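# Swap two hoses into their color-matched ports

## Task

Each hose currently sits in the other's port. Move each one into the port whose color matches its grip, and leave both latched there.

## Robot and tools

Robot: two arms, left_arm and right_arm, each carrying a two-finger gripper. Every arm has a wrist camera (cam_left_wrist, cam_right_wrist), and two fixed cameras, cam_high and cam_low, stand on a mount behind the arms. All images are 896x504.

Frame: the scene frame has its origin at table-top height, midway between the nominal arm bases. +x points out over the table, +y toward left_arm, +z up. The arm names do not match image sides. Measured bases: left_arm at (-0.031, +0.371, +0.002) m, right_arm at (-0.028, -0.357, +0.001) m. The gripper's fingers point along its own +z and open and close along its own y. end_effector_position is the point between the pads, roughly 1 cm short of the fingertips.

The 14-number row: execute_actions and move both use one flat row of 14 numbers covering both arms, even when only one arm moves. The first 7 belong to left_arm (dx, dy, dz, rx, ry, rz, opening) and the next 7 to right_arm in the same order. Each value lies in [-1, 1].

The six pose numbers are offsets along the scene-frame axes, not poses. They count from that arm's Hand target as it stood when the action or move began. 1.0 equals 0.6 m of translation or 180 degrees of rotation. rx, ry, rz form a single rotation vector, and the rotation happens about the Hand target's position. All-zero pose numbers re-command the current Hand target. Sending the same offset again moves the arm further.

The opening is absolute: +1 is fully open (0.094 m) and -1 is closed. A 0 is a real command to a half-open gripper, so resend the present value to leave a gripper unchanged.

execute_actions(actions, cameras): actions is a list of actions. Each action is a list of up to 15 rows, one row per 1/30 s step. A short action repeats its last row. Every row in an action counts from the same starting Hand target. An empty list returns state plus all camera images. cameras takes a list of names, ["all"], or [].

move(target, speed, blend, opening_speed, grip_force, blocking, cameras): sends each gripper in a straight line toward the offset given in target. target is one 14-number row or a list of up to 15 rows, and every row counts from the original Hand targets. The whole move is capped at 10 s.
- speed: m/s, 0.002 to 2.9, default 0.25. Turning is capped at twice that value in rad/s.
- blend: metres of corner rounding between list targets. The default 0 stops at each one.
- opening_speed: how fast the commanded opening changes, in units per second on the -1..1 scale, minimum 0.2. Use it for closing gently.
- grip_force: newtons per pad, 10 to 50 (50 is full force). It stays set until changed. Lower values close slowly.
- blocking=false: returns after about 0.5 s while the move keeps running.

Moves do not avoid obstacles or the other arm. Faster moves overshoot more and strike harder. Do not route a path close to an arm's own base; go around it instead.

wait(seconds 0-10): the robot holds its commands while time runs.
stop(): brakes a running move.
zoom_image(camera, region [x0,y0,x1,y1] in pixels, at most 504x504): magnifies part of the most recent image from that camera.
read_manual: returns licence text only.
finished_scene(scene): ends the scene. This is final.

Results list, for each arm:
- end_effector_position and quat (scene frame).
- Hand target: the last commanded pose after clipping, which the next offsets count from.
- grip_measured: opening on the -1..1 scale, reading up to about 2.5 mm wide when empty.
- Joint positions, with the gripper opening in metres last.
- Joint torques, motor temperatures, and Tool commands.

A move result adds a move: line giving the ending (done, off_target, moving, held, fault) and any limits that acted (paced means a command was clipped; held means steps were withheld). done means the arm is at rest within 10 mm and 2 degrees of its target. Neither done nor off_target says whether the gripper is touching something.

Practical notes:
- Grippers often stop short of or below the target and may tilt, especially at long reach. Check position and orientation after each move and correct with an offset.
- The controller limits each step's commanded rotation to 40 degrees away from the current orientation.
- To end a push against something, command a target back on the near side of the gripper.
- To release, command an opening well above grip_measured.
- Contact force increases quickly as the command goes below the reading at first touch.

Avoid:
- Dropping the hoses or releasing them while they are moving.
- Knocking anything off the table; that fails the scene.
- Slamming into fixed parts or pushing very hard.
- Any contact or squeeze between the two arms, including one gripper closing on the other's fingers; this can end the scene.
- Straining the wrist camera cables.
- Holding loads or stretched poses for long. A MOTOR HOT warning appears at 75 °C. At 90 °C that arm folds up and stays idle. At 100 °C it collapses.

The scene keeps running while you think, and something may occasionally nudge loose objects.

Each tool is called after "Call:" as name(argument=value, ...) on one line, values as JSON.

## Session

Call:
execute_actions(actions=[])

Scene clock: 0.00 s.
left_arm: end_effector_position=(+0.3651, +0.3851, +0.0962) grip_measured=+1.000 end_effector_quat_wxyz=(+0.596, -0.009, +0.800, +0.071) | right_arm: end_effector_position=(+0.3695, -0.3751, +0.0894) grip_measured=+1.000 end_effector_quat_wxyz=(+0.551, +0.023, +0.833, -0.045)
Joint positions: left_arm=[-0.044 1.59 0.339 0.964 -0.156 0.061 0.094] | right_arm=[0.014 1.522 0.412 0.71 0.095 -0.013 0.094]
Joint velocities: within noise
Joint torques (N m): no reading
Motor temperatures (°C): left_arm=[31 37 38 36 28 27 29] | right_arm=[26 32 36 33 27 27 24]
Heat: left arm: 38 °C; right arm: 36 °C.
Hand target: left_arm +0.3687, +0.3850, +0.1062; +0.609, -0.010, +0.790, +0.070 | right_arm +0.3716, -0.3749, +0.0941; +0.557, +0.023, +0.829, -0.044
Tool commands: left_gripper/opening=+1.0 right_gripper/opening=+1.0

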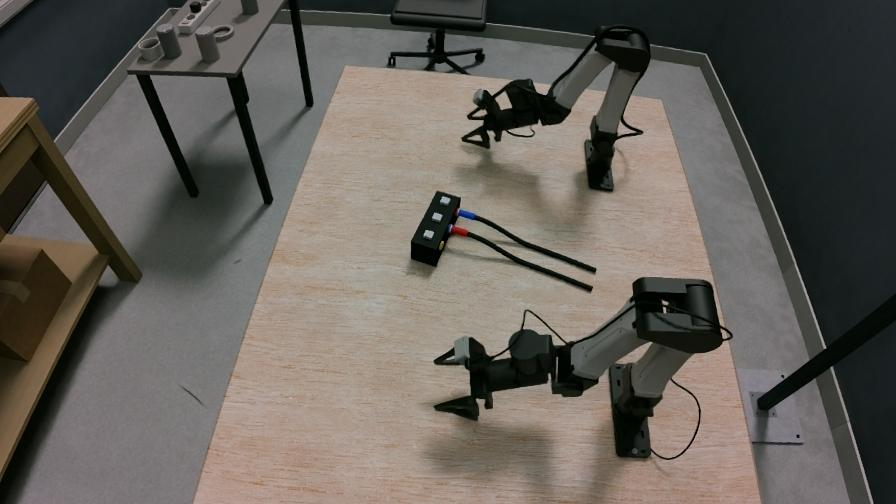

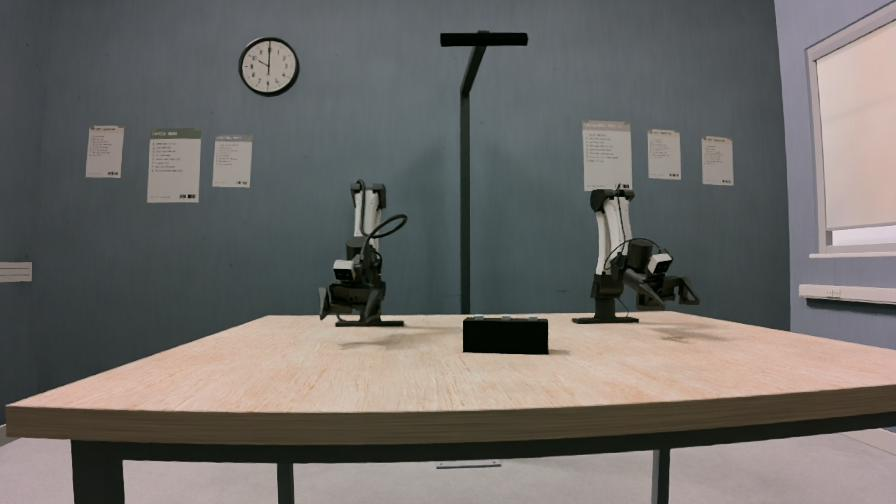

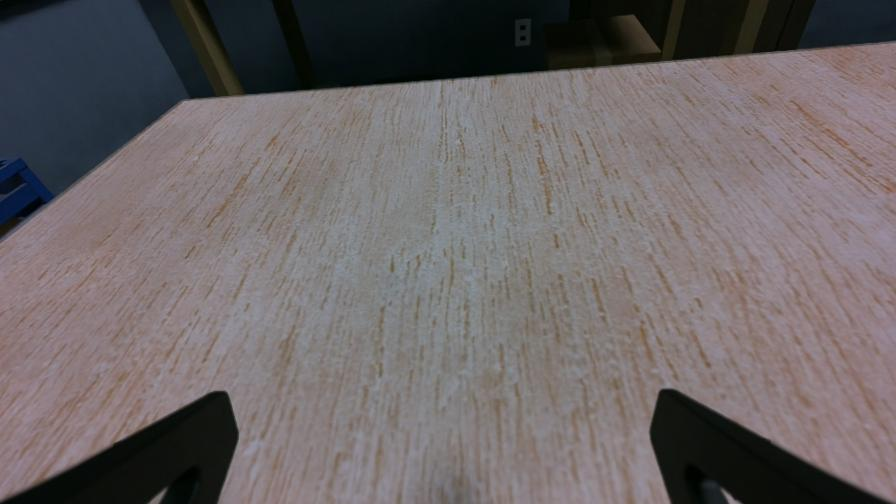

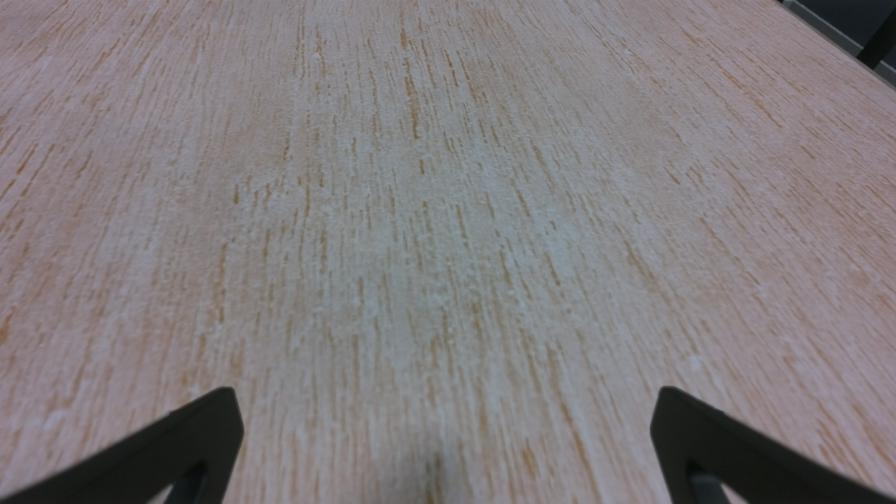

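Call:
zoom_image(camera="cam_high", region=[396, 180, 516, 280])

Call:
zoom_image(camera="cam_high", region=[400, 180, 620, 304])

Call:
zoom_image(camera="cam_low", region=[430, 290, 590, 380])

Scaled by 4.200.

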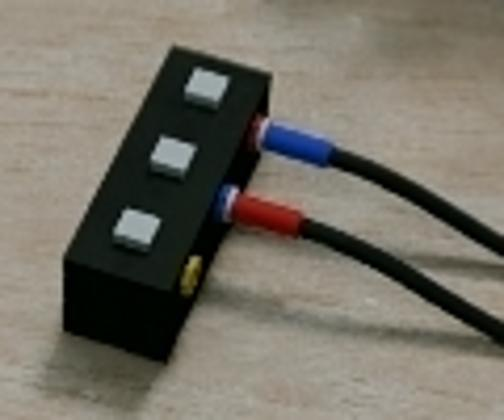

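Scaled by 2.291.

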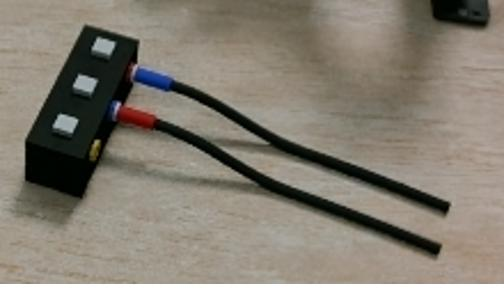

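Scaled by 3.150.

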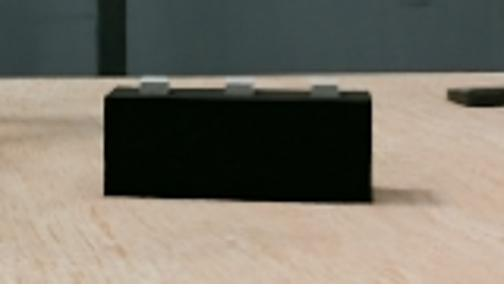

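Call:
move(target=[-0.2003, -0.6667, 0.023, -0.0232, 0.1166, -0.1021, 1.0, 0.0473, 0.2582, 0.1098, -0.0616, 0.1523, 0.35, -1.0], speed=0.3, cameras=["all"])

Scene clock: 85.17 s.
left_arm: end_effector_position=(+0.2454, -0.0062, +0.1098) grip_measured=+1.000 end_effector_quat_wxyz=(+0.451, +0.117, +0.884, -0.041) | right_arm: end_effector_position=(+0.3974, -0.2272, +0.1557) grip_measured=-0.989 end_effector_quat_wxyz=(+0.291, -0.460, +0.823, +0.160)
Joint positions: left_arm=[-1.201 1.859 1.221 -0.271 -0.727 -0.666 0.094] | right_arm=[0.119 1.818 1.526 -0.821 -0.519 -0.797 0.001]
Joint torques (N m): left_arm=[0.32 -8.08 8.18 1.38 -0.3 -0.11] | right_arm=[0.55 -7.65 9.59 1.23 -0.53 -0.15]
Motor temperatures (°C): left_arm=[31 40 39 43 28 27 28] | right_arm=[26 35 39 38 26 27 24]
Heat: left arm: 43 °C; right arm: 39 °C.
Hand target: left_arm +0.2484, -0.0151, +0.1200; +0.458, +0.106, +0.881, -0.055 | right_arm +0.4000, -0.2200, +0.1599; +0.295, -0.470, +0.814, +0.171
Off the commanded pose: left_arm 0.014 m, 2 deg | right_arm 0.009 m, 2 deg.
move: off_target (left_arm)
camera_calibration:
cam_left_wrist: T_world_to_cam=[[-0.252965, -0.967184, -0.0237437, 0.0563237], [-0.838888, 0.231503, -0.492618, 0.299609], [0.481949, -0.104697, -0.869922, 0.0643547], [0, 0, 0, 1]] pos_world=[0.234571, -0.00814731, 0.204914]
cam_right_wrist: T_world_to_cam=[[0.8525, -0.522691, 0.00618715, -0.457243], [-0.504101, -0.825195, -0.254825, 0.0908192], [0.1383, 0.214119, -0.966968, 0.233047], [0, 0, 0, 1]] pos_world=[0.403351, -0.213953, 0.251321]

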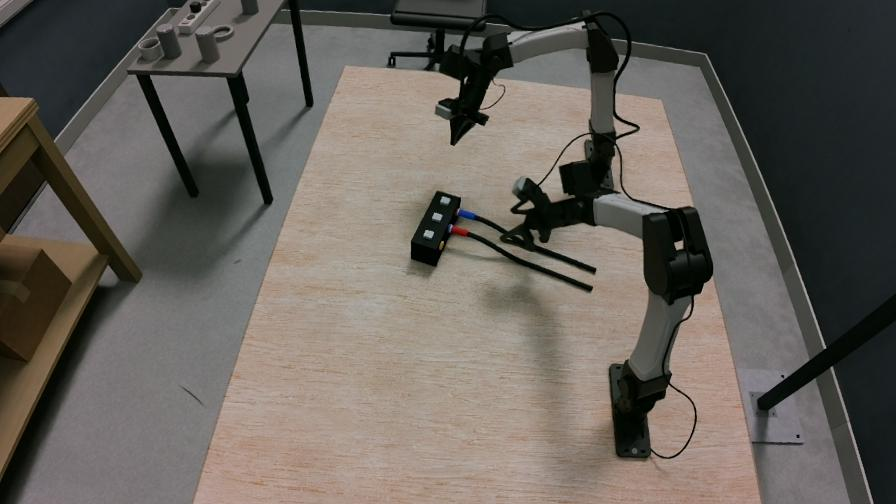

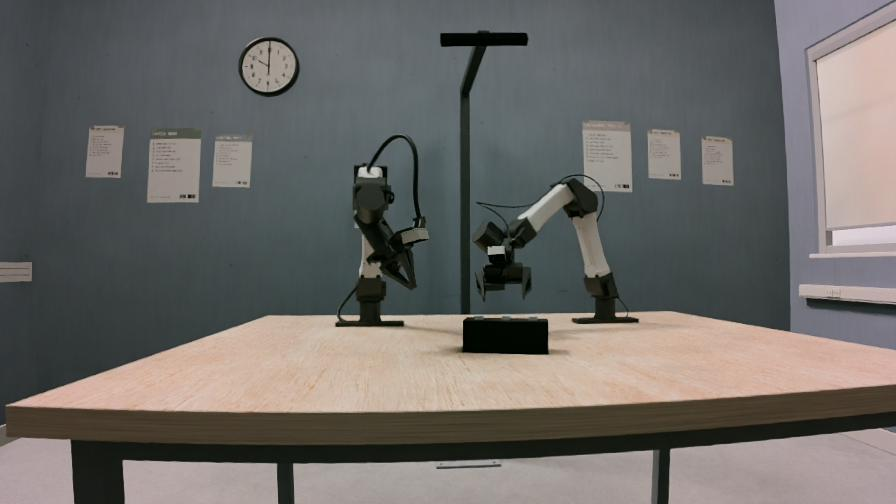

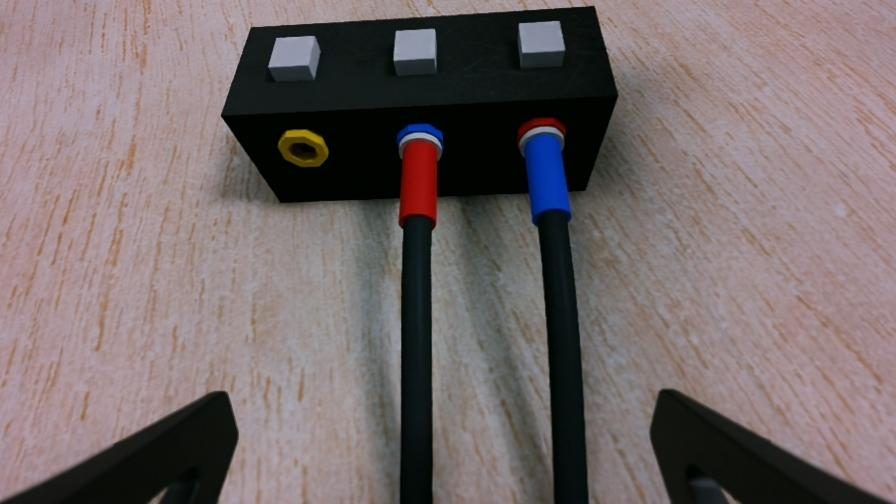

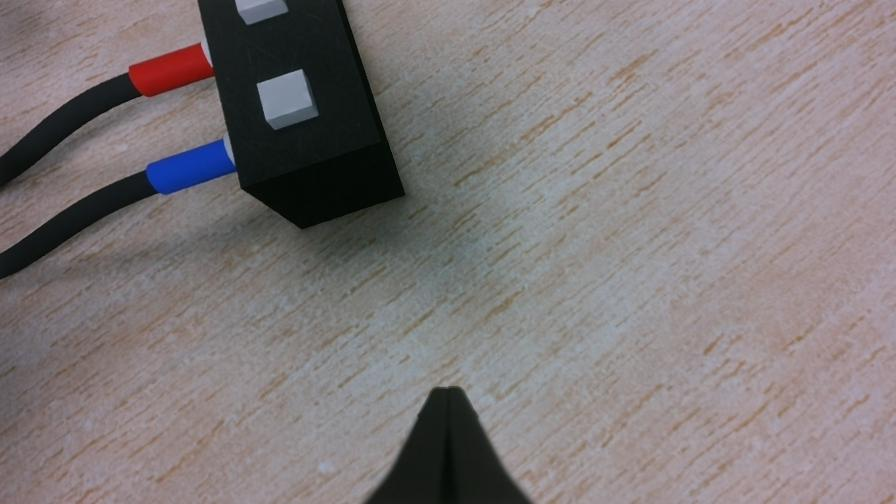

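Call:
zoom_image(camera="cam_left_wrist", region=[210, 0, 630, 240])

Call:
zoom_image(camera="cam_right_wrist", region=[0, 0, 420, 240])

Scaled by 1.200.

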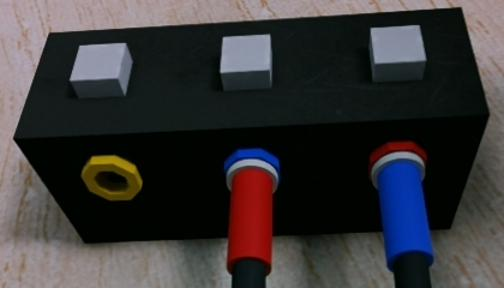

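Scaled by 1.200.

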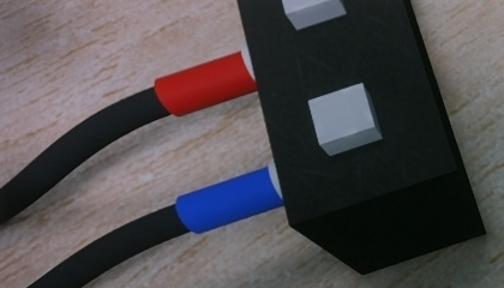

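Call:
zoom_image(camera="cam_high", region=[420, 160, 640, 284])

Call:
zoom_image(camera="cam_high", region=[410, 80, 530, 160])

Call:
zoom_image(camera="cam_low", region=[340, 170, 620, 370])

Scaled by 2.291.

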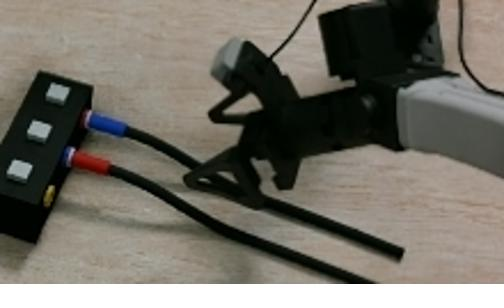

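Scaled by 4.200.

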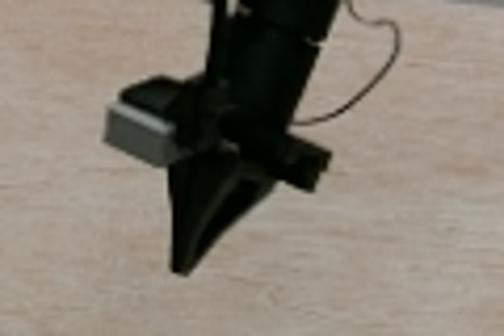

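Scaled by 1.800.

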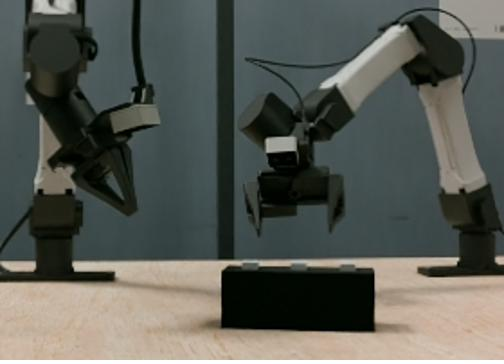

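Call:
move(target=[0.0727, -0.1015, -0.0333, -0.0183, -0.0303, 0.0081, -0.04, 0.0067, 0.2517, -0.0532, -0.0194, 0.0089, 0.0983, -1.0], speed=0.2, cameras=["all"])

Scene clock: 183.17 s.
left_arm: end_effector_position=(+0.2830, -0.0692, +0.0862) grip_measured=-0.038 end_effector_quat_wxyz=(+0.488, +0.096, +0.865, -0.060) | right_arm: end_effector_position=(+0.3998, -0.0694, +0.1281) grip_measured=-0.989 end_effector_quat_wxyz=(+0.240, -0.592, +0.744, +0.198)
Joint positions: left_arm=[-1.189 2.133 1.444 -0.111 -0.768 -0.633 0.045] | right_arm=[0.45 2.154 1.918 -0.924 -0.495 -0.809 0.001]
Joint torques (N m): left_arm=[1.26 -10.25 8.08 1.67 -0.4 0.12] | right_arm=[-0.27 -10.26 9.47 1.09 -0.24 -0.14]
Motor temperatures (°C): left_arm=[30 46 46 38 28 26 28] | right_arm=[26 42 46 33 27 27 25]
Heat: left arm: 46 °C; right arm: 46 °C.
Hand target: left_arm +0.2922, -0.0759, +0.1001; +0.503, +0.084, +0.858, -0.070 | right_arm +0.4039, -0.0689, +0.1280; +0.240, -0.596, +0.741, +0.196
Off the commanded pose: left_arm 0.018 m, 3 deg | right_arm 0.004 m, 1 deg.
move: off_target (left_arm)
camera_calibration:
cam_left_wrist: T_world_to_cam=[[-0.232971, -0.972315, 0.0181127, -0.00517158], [-0.80296, 0.181819, -0.567624, 0.326921], [0.548616, -0.146783, -0.823089, -0.00675335], [0, 0, 0, 1]] pos_world=[0.265004, -0.0654599, 0.180103]
cam_right_wrist: T_world_to_cam=[[0.975783, -0.218526, -0.00965413, -0.402784], [-0.215621, -0.953512, -0.210528, 0.0853069], [0.0368004, 0.207511, -0.97754, 0.213812], [0, 0, 0, 1]] pos_world=[0.403555, -0.0510458, 0.22308]

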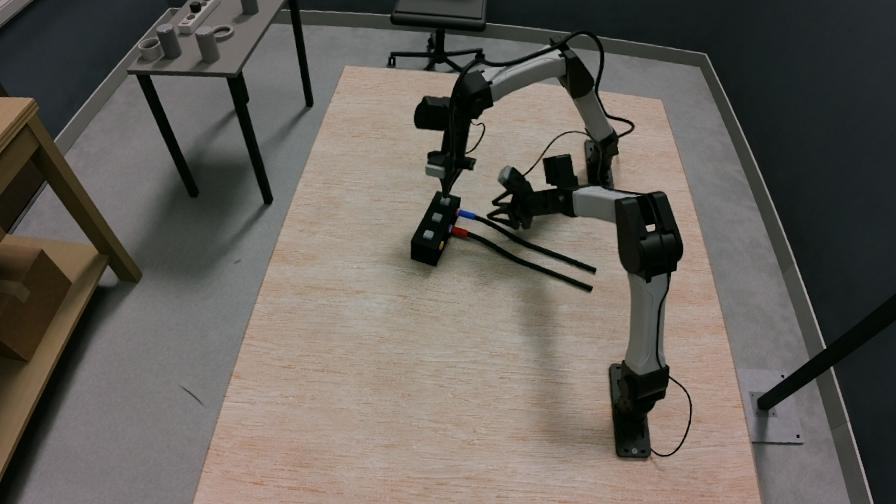

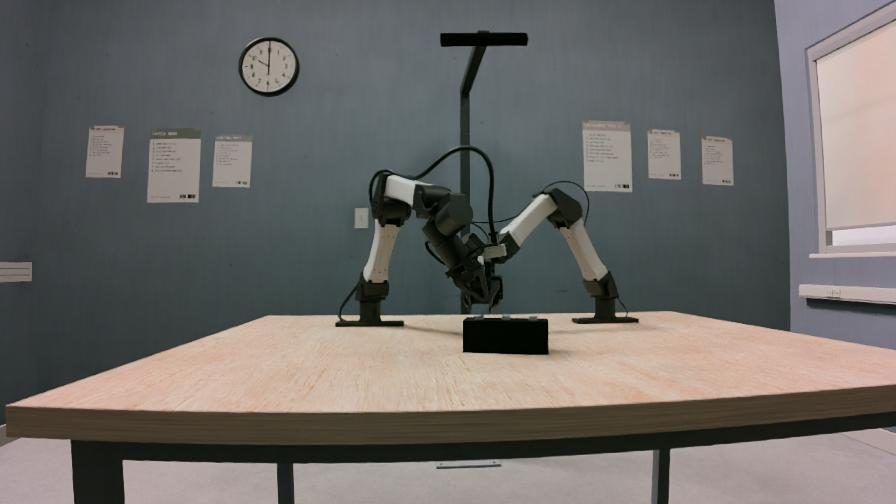

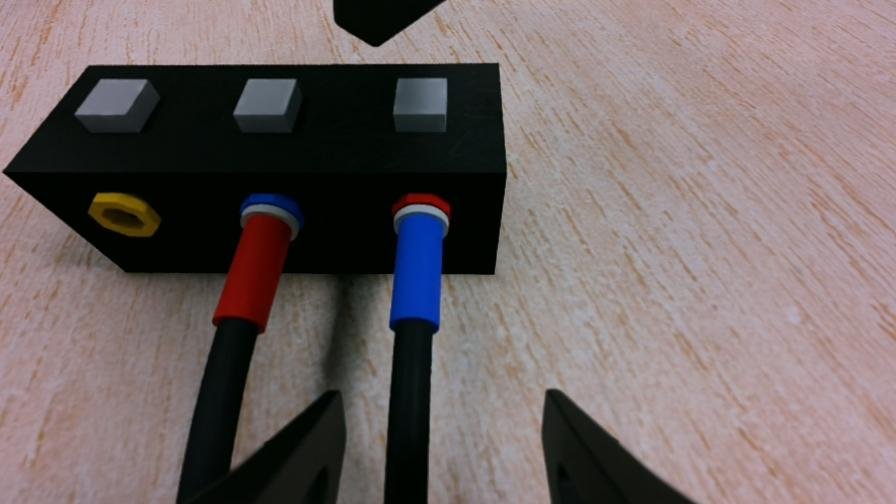

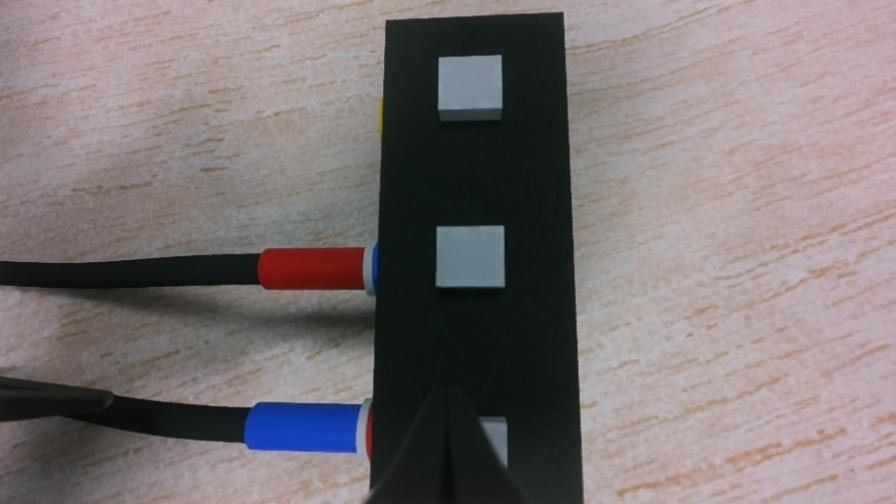

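Call:
zoom_image(camera="cam_right_wrist", region=[340, 340, 620, 504])

Call:
zoom_image(camera="cam_left_wrist", region=[0, 0, 504, 284])

Call:
zoom_image(camera="cam_low", region=[420, 240, 580, 370])

Scaled by 1.800.

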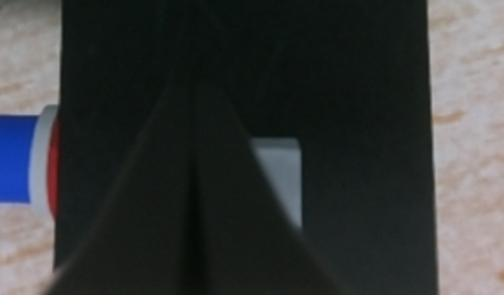

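Scaled by 1.000.

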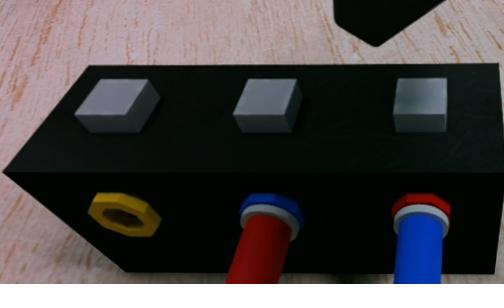

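Scaled by 3.150.

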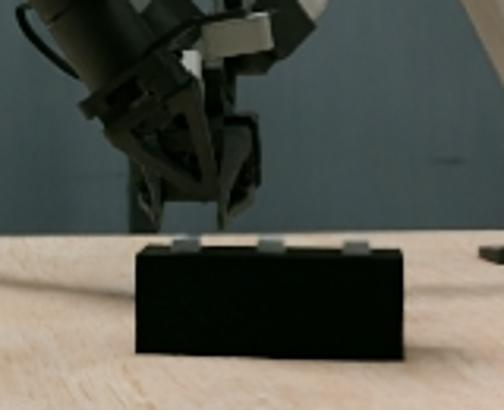

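Call:
zoom_image(camera="cam_low", region=[440, 260, 530, 330])

Call:
zoom_image(camera="cam_high", region=[410, 130, 550, 270])

Scaled by 5.600.

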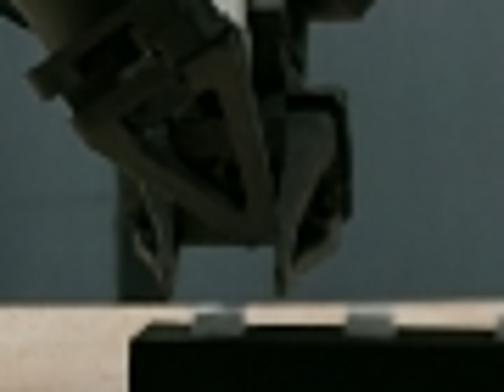

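Scaled by 3.600.

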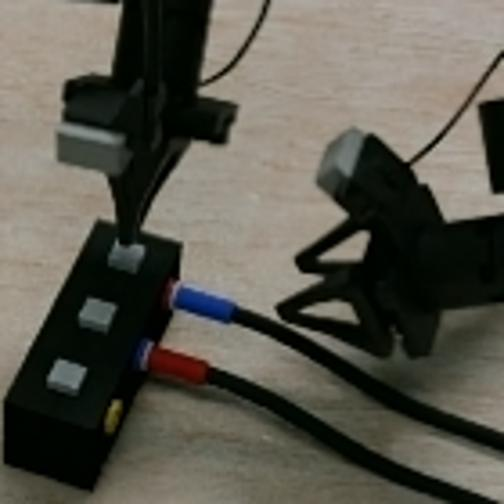

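Call:
move(target=[0.0692, -0.0027, -0.0428, 0, 0, 0, -0.04, 0.0017, -0.0283, -0.0283, 0, 0, 0, -1.0], speed=0.12, cameras=["all"])

Scene clock: 245.97 s.
left_arm: end_effector_position=(+0.3281, -0.0663, +0.0618) grip_measured=-0.038 end_effector_quat_wxyz=(+0.493, +0.088, +0.864, -0.052) | right_arm: end_effector_position=(+0.4028, -0.0862, +0.1127) grip_measured=-0.989 end_effector_quat_wxyz=(+0.232, -0.593, +0.747, +0.193)
Joint positions: left_arm=[-1.102 2.239 1.496 -0.008 -0.728 -0.559 0.045] | right_arm=[0.417 2.154 1.868 -0.904 -0.495 -0.847 0.001]
Joint torques (N m): left_arm=[0.59 -10.93 7.98 1.75 -0.15 0.11] | right_arm=[-0.53 -11.75 5.65 1.43 -0.39 -0.16]
Motor temperatures (°C): left_arm=[30 52 46 38 28 26 27] | right_arm=[26 48 47 31 26 27 25]
Heat: left arm: 52 °C; right arm: 48 °C.
Hand target: left_arm +0.3336, -0.0775, +0.0743; +0.502, +0.084, +0.858, -0.070 | right_arm +0.4050, -0.0859, +0.1111; +0.240, -0.596, +0.741, +0.196
Off the commanded pose: left_arm 0.018 m, 2 deg | right_arm 0.003 m, 1 deg.
move: off_target (left_arm)
camera_calibration:
cam_left_wrist: T_world_to_cam=[[-0.212364, -0.977127, 0.0111467, 0.00191229], [-0.801292, 0.167598, -0.574318, 0.347696], [0.559314, -0.130897, -0.818556, -0.0538308], [0, 0, 0, 1]] pos_world=[0.30912, -0.0634507, 0.155603]
cam_right_wrist: T_world_to_cam=[[0.975315, -0.220474, -0.0123207, -0.409155], [-0.21867, -0.956562, -0.192802, 0.0656378], [0.0307223, 0.190736, -0.98116, 0.203519], [0, 0, 0, 1]] pos_world=[0.407156, -0.06624, 0.207299]

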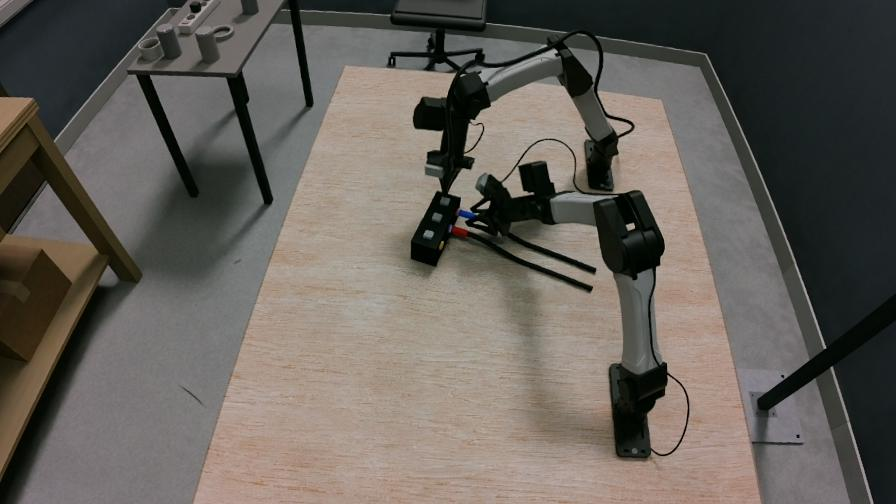

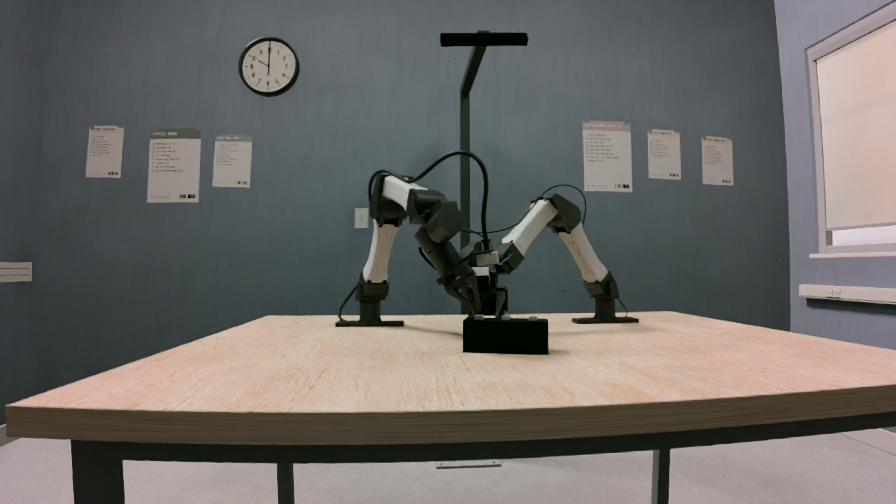

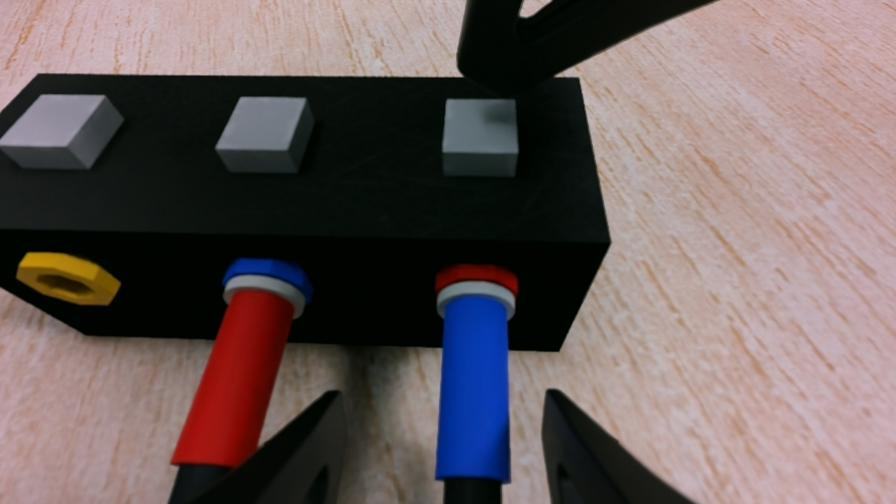

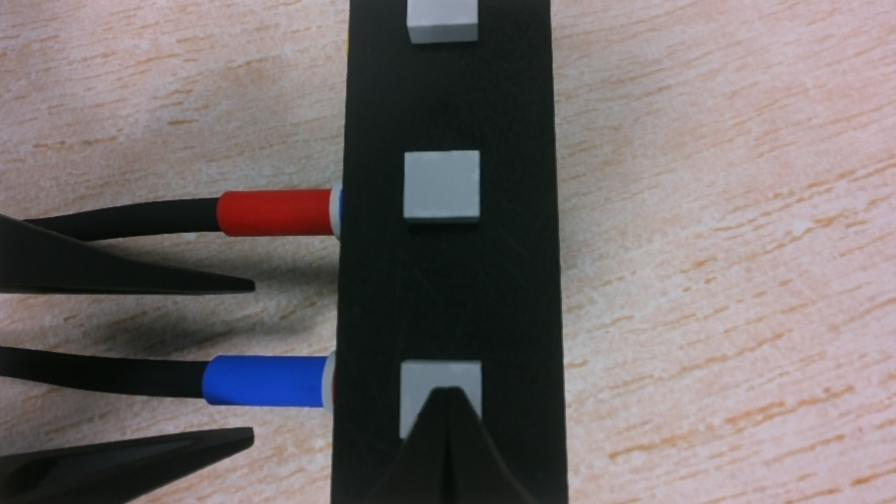

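Call:
move(target=[0.0262, -0.0175, -0.0192, 0, 0, -0.0061, -0.04, 0, 0, 0, 0, 0, 0, -1.0], speed=0.08, cameras=["cam_left_wrist", "cam_right_wrist", "cam_low"])

Scene clock: 281.97 s.
left_arm: end_effector_position=(+0.3409, -0.0792, +0.0506) grip_measured=-0.038 end_effector_quat_wxyz=(+0.491, +0.098, +0.863, -0.059) | right_arm: end_effector_position=(+0.4028, -0.0862, +0.1128) grip_measured=-0.989 end_effector_quat_wxyz=(+0.232, -0.593, +0.747, +0.193)
Joint positions: left_arm=[-1.085 2.307 1.561 0.019 -0.696 -0.524 0.045] | right_arm=[0.417 2.154 1.868 -0.904 -0.495 -0.847 0.001]
Joint torques (N m): left_arm=[1.18 -11.3 8.02 1.79 -0.11 0.13] | right_arm=[-0.54 -11.74 5.63 1.43 -0.39 -0.14]
Motor temperatures (°C): left_arm=[30 59 48 38 28 26 27] | right_arm=[26 53 44 31 26 27 25]
Heat: left arm: 59 °C; right arm: 53 °C.
Hand target: left_arm +0.3493, -0.0881, +0.0628; +0.502, +0.093, +0.857, -0.074 | right_arm +0.4050, -0.0859, +0.1111; +0.240, -0.596, +0.741, +0.196
Off the commanded pose: left_arm 0.017 m, 2 deg | right_arm 0.003 m, 1 deg.
move: off_target (left_arm)
camera_calibration:
cam_left_wrist: T_world_to_cam=[[-0.23665, -0.971513, 0.0126174, 0.000812301], [-0.797578, 0.186833, -0.573552, 0.353891], [0.554856, -0.145795, -0.819072, -0.0714978], [0, 0, 0, 1]] pos_world=[0.322119, -0.0757534, 0.144403]
cam_right_wrist: T_world_to_cam=[[0.975392, -0.220161, -0.0117868, -0.409373], [-0.218255, -0.956612, -0.193025, 0.0655523], [0.0312213, 0.190848, -0.981123, 0.20341], [0, 0, 0, 1]] pos_world=[0.407256, -0.0662404, 0.207398]
Images, in order (width x height): cam_low 896x504, cam_left_wrist 896x504, cam_right_wrist 896x504.

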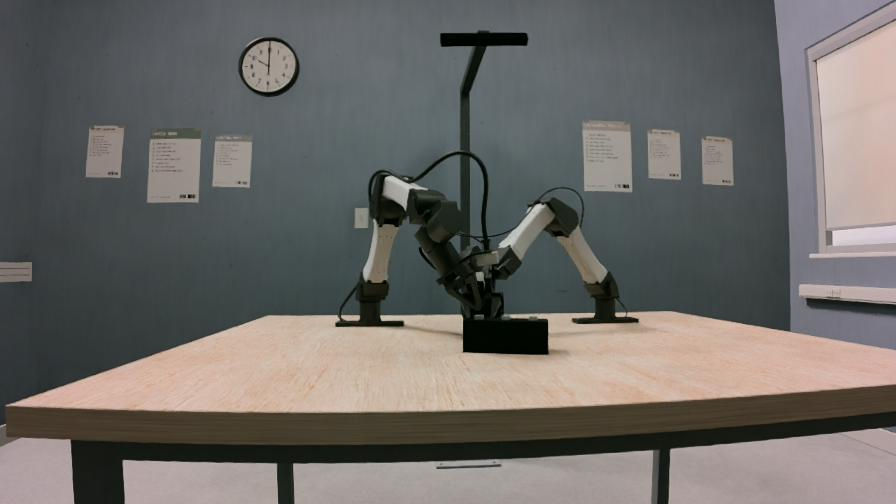

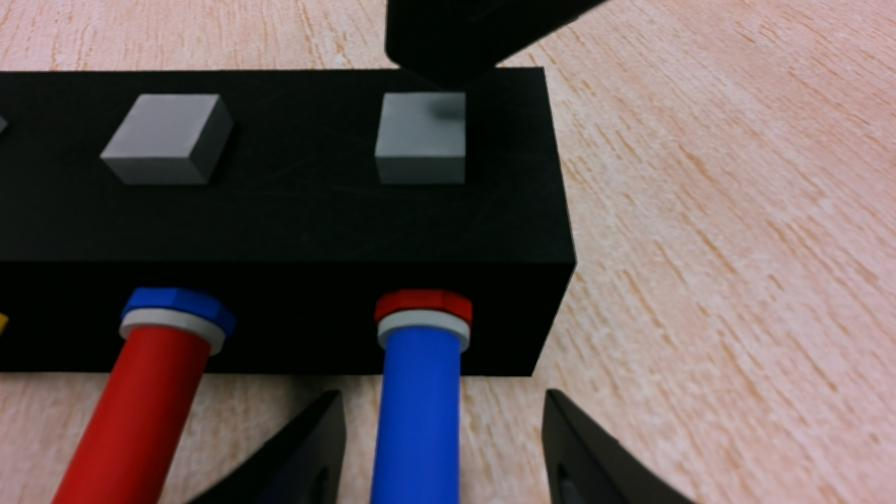

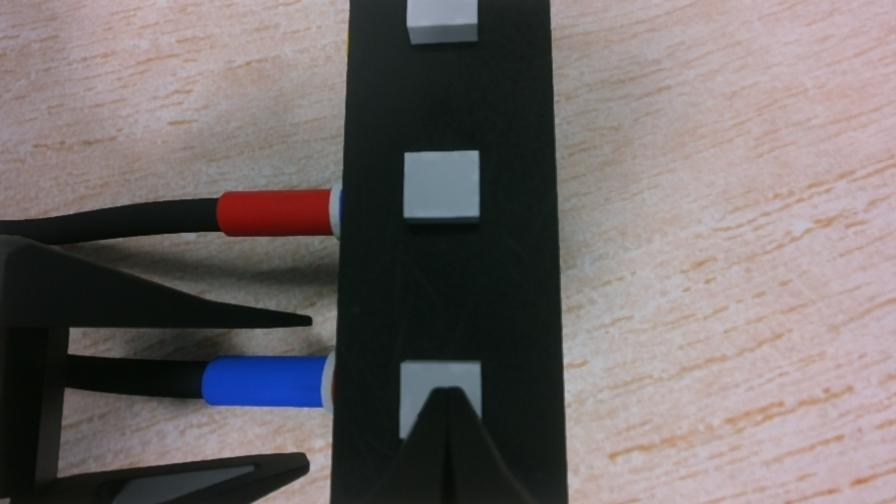

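Call:
move(target=[[0.0013, 0.0065, -0.0008, 0, 0, 0, -0.04, 0, 0, 0, 0, 0, 0, -1.0], [0.0013, 0.0065, -0.0008, 0, 0, 0, -1.0, 0, 0, 0, 0, 0, 0, -1.0]], speed=0.08, grip_force=[40, 50], cameras=["cam_left_wrist", "cam_right_wrist"])

Scene clock: 294.40 s.
left_arm: end_effector_position=(+0.3451, -0.0780, +0.0520) grip_measured=-0.663 end_effector_quat_wxyz=(+0.493, +0.097, +0.862, -0.060) | right_arm: end_effector_position=(+0.4028, -0.0862, +0.1128) grip_measured=-0.989 end_effector_quat_wxyz=(+0.232, -0.593, +0.747, +0.193)
Joint positions: left_arm=[-1.077 2.307 1.561 0.03 -0.692 -0.516 0.016] | right_arm=[0.417 2.154 1.868 -0.904 -0.495 -0.847 0.001]
Joint torques (N m): left_arm=[0.91 -11.95 6.68 1.8 -0.11 0.09] | right_arm=[-0.54 -11.75 5.65 1.44 -0.39 -0.14]
Motor temperatures (°C): left_arm=[30 58 47 39 28 26 27] | right_arm=[26 54 43 31 26 27 25]
Heat: left arm: 58 °C; right arm: 54 °C.
Hand target: left_arm +0.3501, -0.0841, +0.0623; +0.502, +0.092, +0.857, -0.074 | right_arm +0.4050, -0.0859, +0.1111; +0.240, -0.596, +0.741, +0.196
Off the commanded pose: left_arm 0.013 m, 2 deg | right_arm 0.003 m, 1 deg.
grip_force (N): 40, 50
move: off_target (left_arm); target 2's new opening was sent with left_arm's hand 0.013 m and 2 deg from that target
camera_calibration:
cam_left_wrist: T_world_to_cam=[[-0.235517, -0.971728, 0.0166138, 0.00227651], [-0.795475, 0.182922, -0.577719, 0.35695], [0.558346, -0.149279, -0.816067, -0.074229], [0, 0, 0, 1]] pos_world=[0.325927, -0.0741625, 0.145603]
cam_right_wrist: T_world_to_cam=[[0.975392, -0.220161, -0.0117868, -0.409373], [-0.218255, -0.956612, -0.193025, 0.0655523], [0.0312213, 0.190848, -0.981123, 0.20341], [0, 0, 0, 1]] pos_world=[0.407256, -0.0662404, 0.207398]
Images, in order (width x height): cam_left_wrist 896x504, cam_right_wrist 896x504.

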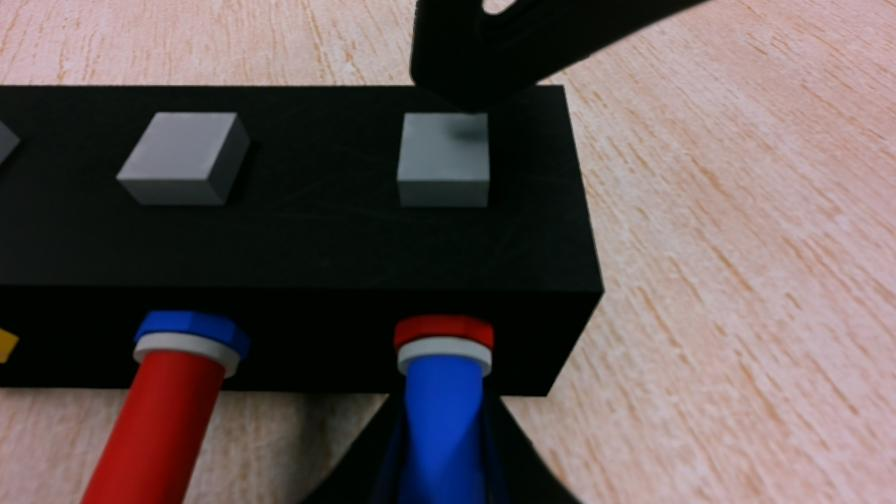

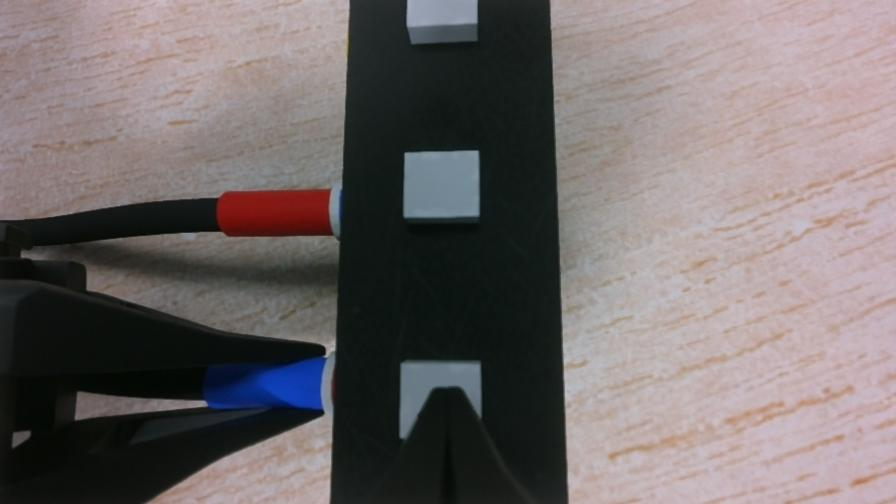

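Call:
move(target=[0, 0, 0, 0, 0, 0, -1.0, 0, 0, -0.0267, 0, 0, 0, -1.0], speed=0.04, cameras=["cam_left_wrist", "cam_right_wrist"])

Scene clock: 298.17 s.
left_arm: end_effector_position=(+0.3451, -0.0780, +0.0520) grip_measured=-0.664 end_effector_quat_wxyz=(+0.493, +0.097, +0.862, -0.060) | right_arm: end_effector_position=(+0.4060, -0.0830, +0.1044) grip_measured=-0.989 end_effector_quat_wxyz=(+0.245, -0.594, +0.741, +0.195)
Joint positions: left_arm=[-1.077 2.307 1.561 0.03 -0.692 -0.516 0.016] | right_arm=[0.417 2.154 1.823 -0.833 -0.506 -0.848 0.001]
Joint torques (N m): left_arm=[0.91 -11.93 6.68 1.8 -0.11 0.1] | right_arm=[-0.51 -11.25 4.81 1.36 -0.27 -0.14]
Motor temperatures (°C): left_arm=[30 58 47 38 28 26 27] | right_arm=[26 54 43 31 26 27 25]
Heat: left arm: 58 °C; right arm: 54 °C.
Hand target: left_arm +0.3501, -0.0841, +0.0623; +0.502, +0.092, +0.857, -0.074 | right_arm +0.4050, -0.0860, +0.0950; +0.240, -0.596, +0.741, +0.196
Off the commanded pose: left_arm 0.013 m, 2 deg | right_arm 0.010 m, 1 deg.
grip_force (N): 40, 50
move: off_target (left_arm)
camera_calibration:
cam_left_wrist: T_world_to_cam=[[-0.235517, -0.971728, 0.0166138, 0.00227651], [-0.795475, 0.182922, -0.577719, 0.35695], [0.558346, -0.149279, -0.816067, -0.074229], [0, 0, 0, 1]] pos_world=[0.325927, -0.0741625, 0.145603]
cam_right_wrist: T_world_to_cam=[[0.976493, -0.215528, 0.00288607, -0.413406], [-0.209843, -0.953626, -0.215786, 0.0669085], [0.04926, 0.210108, -0.976437, 0.188265], [0, 0, 0, 1]] pos_world=[0.408455, -0.0648507, 0.19946]
Images, in order (width x height): cam_left_wrist 896x504, cam_right_wrist 896x504.

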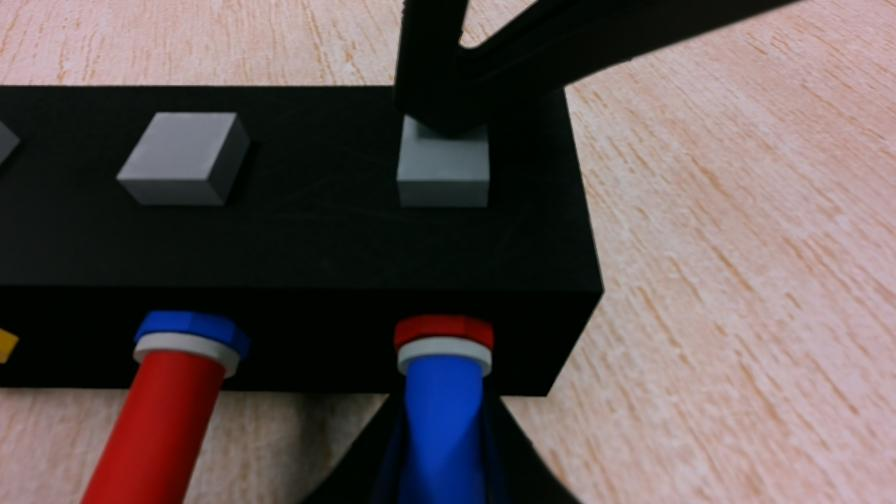

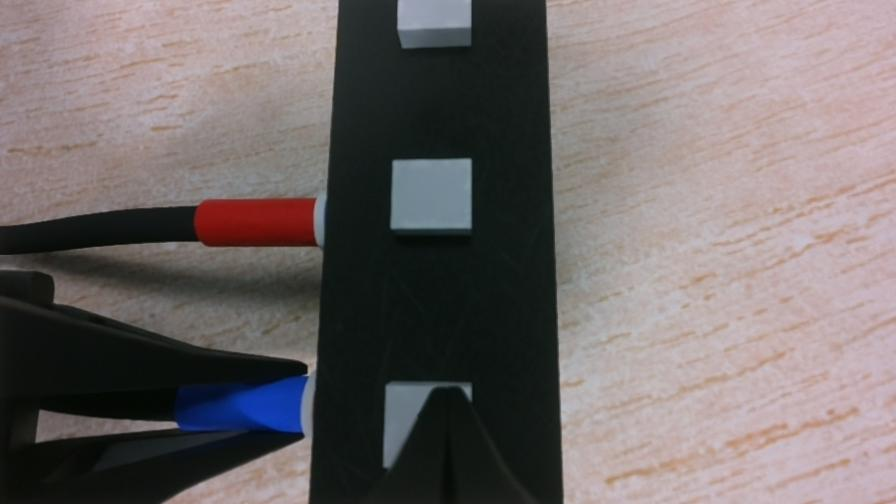

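Call:
move(target=[0, 0, 0, 0, 0, 0, -1.0, -0.0105, -0.013, 0.005, 0, 0, 0, -1.0], speed=0.05, cameras=["cam_low", "cam_right_wrist"])

Call:
zoom_image(camera="cam_low", region=[440, 260, 530, 330])

Scene clock: 304.87 s.
left_arm: end_effector_position=(+0.3451, -0.0780, +0.0520) grip_measured=-0.664 end_effector_quat_wxyz=(+0.493, +0.097, +0.862, -0.060) | right_arm: end_effector_position=(+0.4067, -0.0849, +0.1037) grip_measured=-0.989 end_effector_quat_wxyz=(+0.256, -0.596, +0.735, +0.197)
Joint positions: left_arm=[-1.077 2.307 1.561 0.03 -0.692 -0.516 0.016] | right_arm=[0.409 2.139 1.786 -0.794 -0.518 -0.858 0.001]
Joint torques (N m): left_arm=[0.91 -11.93 6.68 1.8 -0.11 0.1] | right_arm=[-0.83 -12.96 4.25 1 -0.19 -0.12]
Motor temperatures (°C): left_arm=[30 58 46 38 28 26 28] | right_arm=[26 55 43 31 26 27 25]
Heat: left arm: 58 °C; right arm: 55 °C.
Hand target: left_arm +0.3501, -0.0841, +0.0623; +0.502, +0.092, +0.857, -0.074 | right_arm +0.3987, -0.0937, +0.0980; +0.240, -0.596, +0.741, +0.196
Off the commanded pose: left_arm 0.013 m, 2 deg | right_arm 0.013 m, 2 deg.
grip_force (N): 40, 50
move: off_target (left_arm, right_arm)
camera_calibration:
cam_right_wrist: T_world_to_cam=[[0.977544, -0.21002, 0.0173272, -0.415874], [-0.200231, -0.951314, -0.234328, 0.0633393], [0.065697, 0.225596, -0.972003, 0.182074], [0, 0, 0, 1]] pos_world=[0.407256, -0.0681612, 0.199025]
Images, in order (width x height): cam_low 896x504, cam_right_wrist 896x504.

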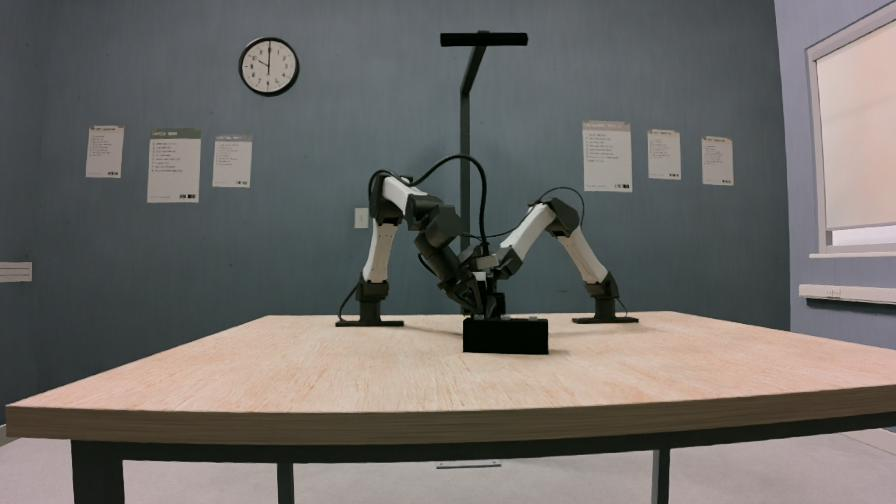

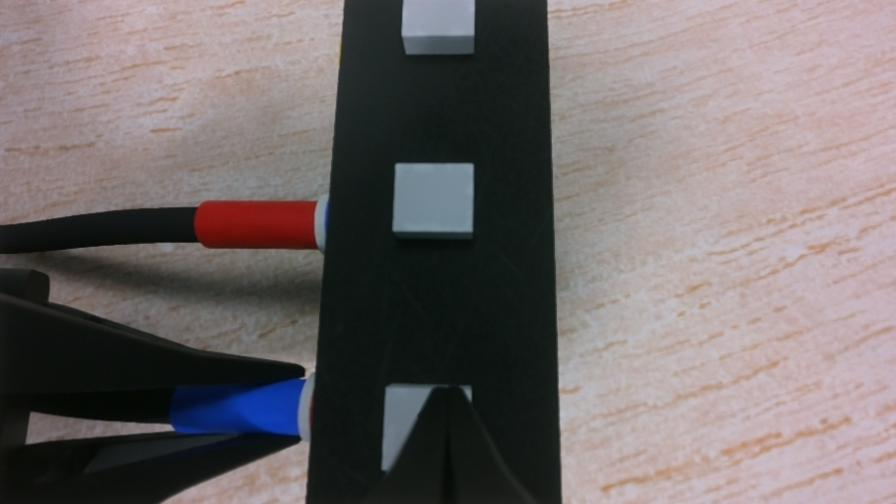

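Scaled by 5.600.

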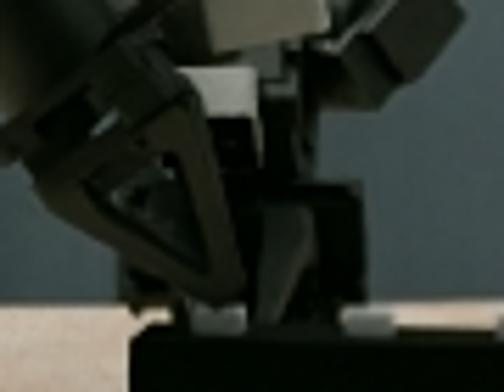

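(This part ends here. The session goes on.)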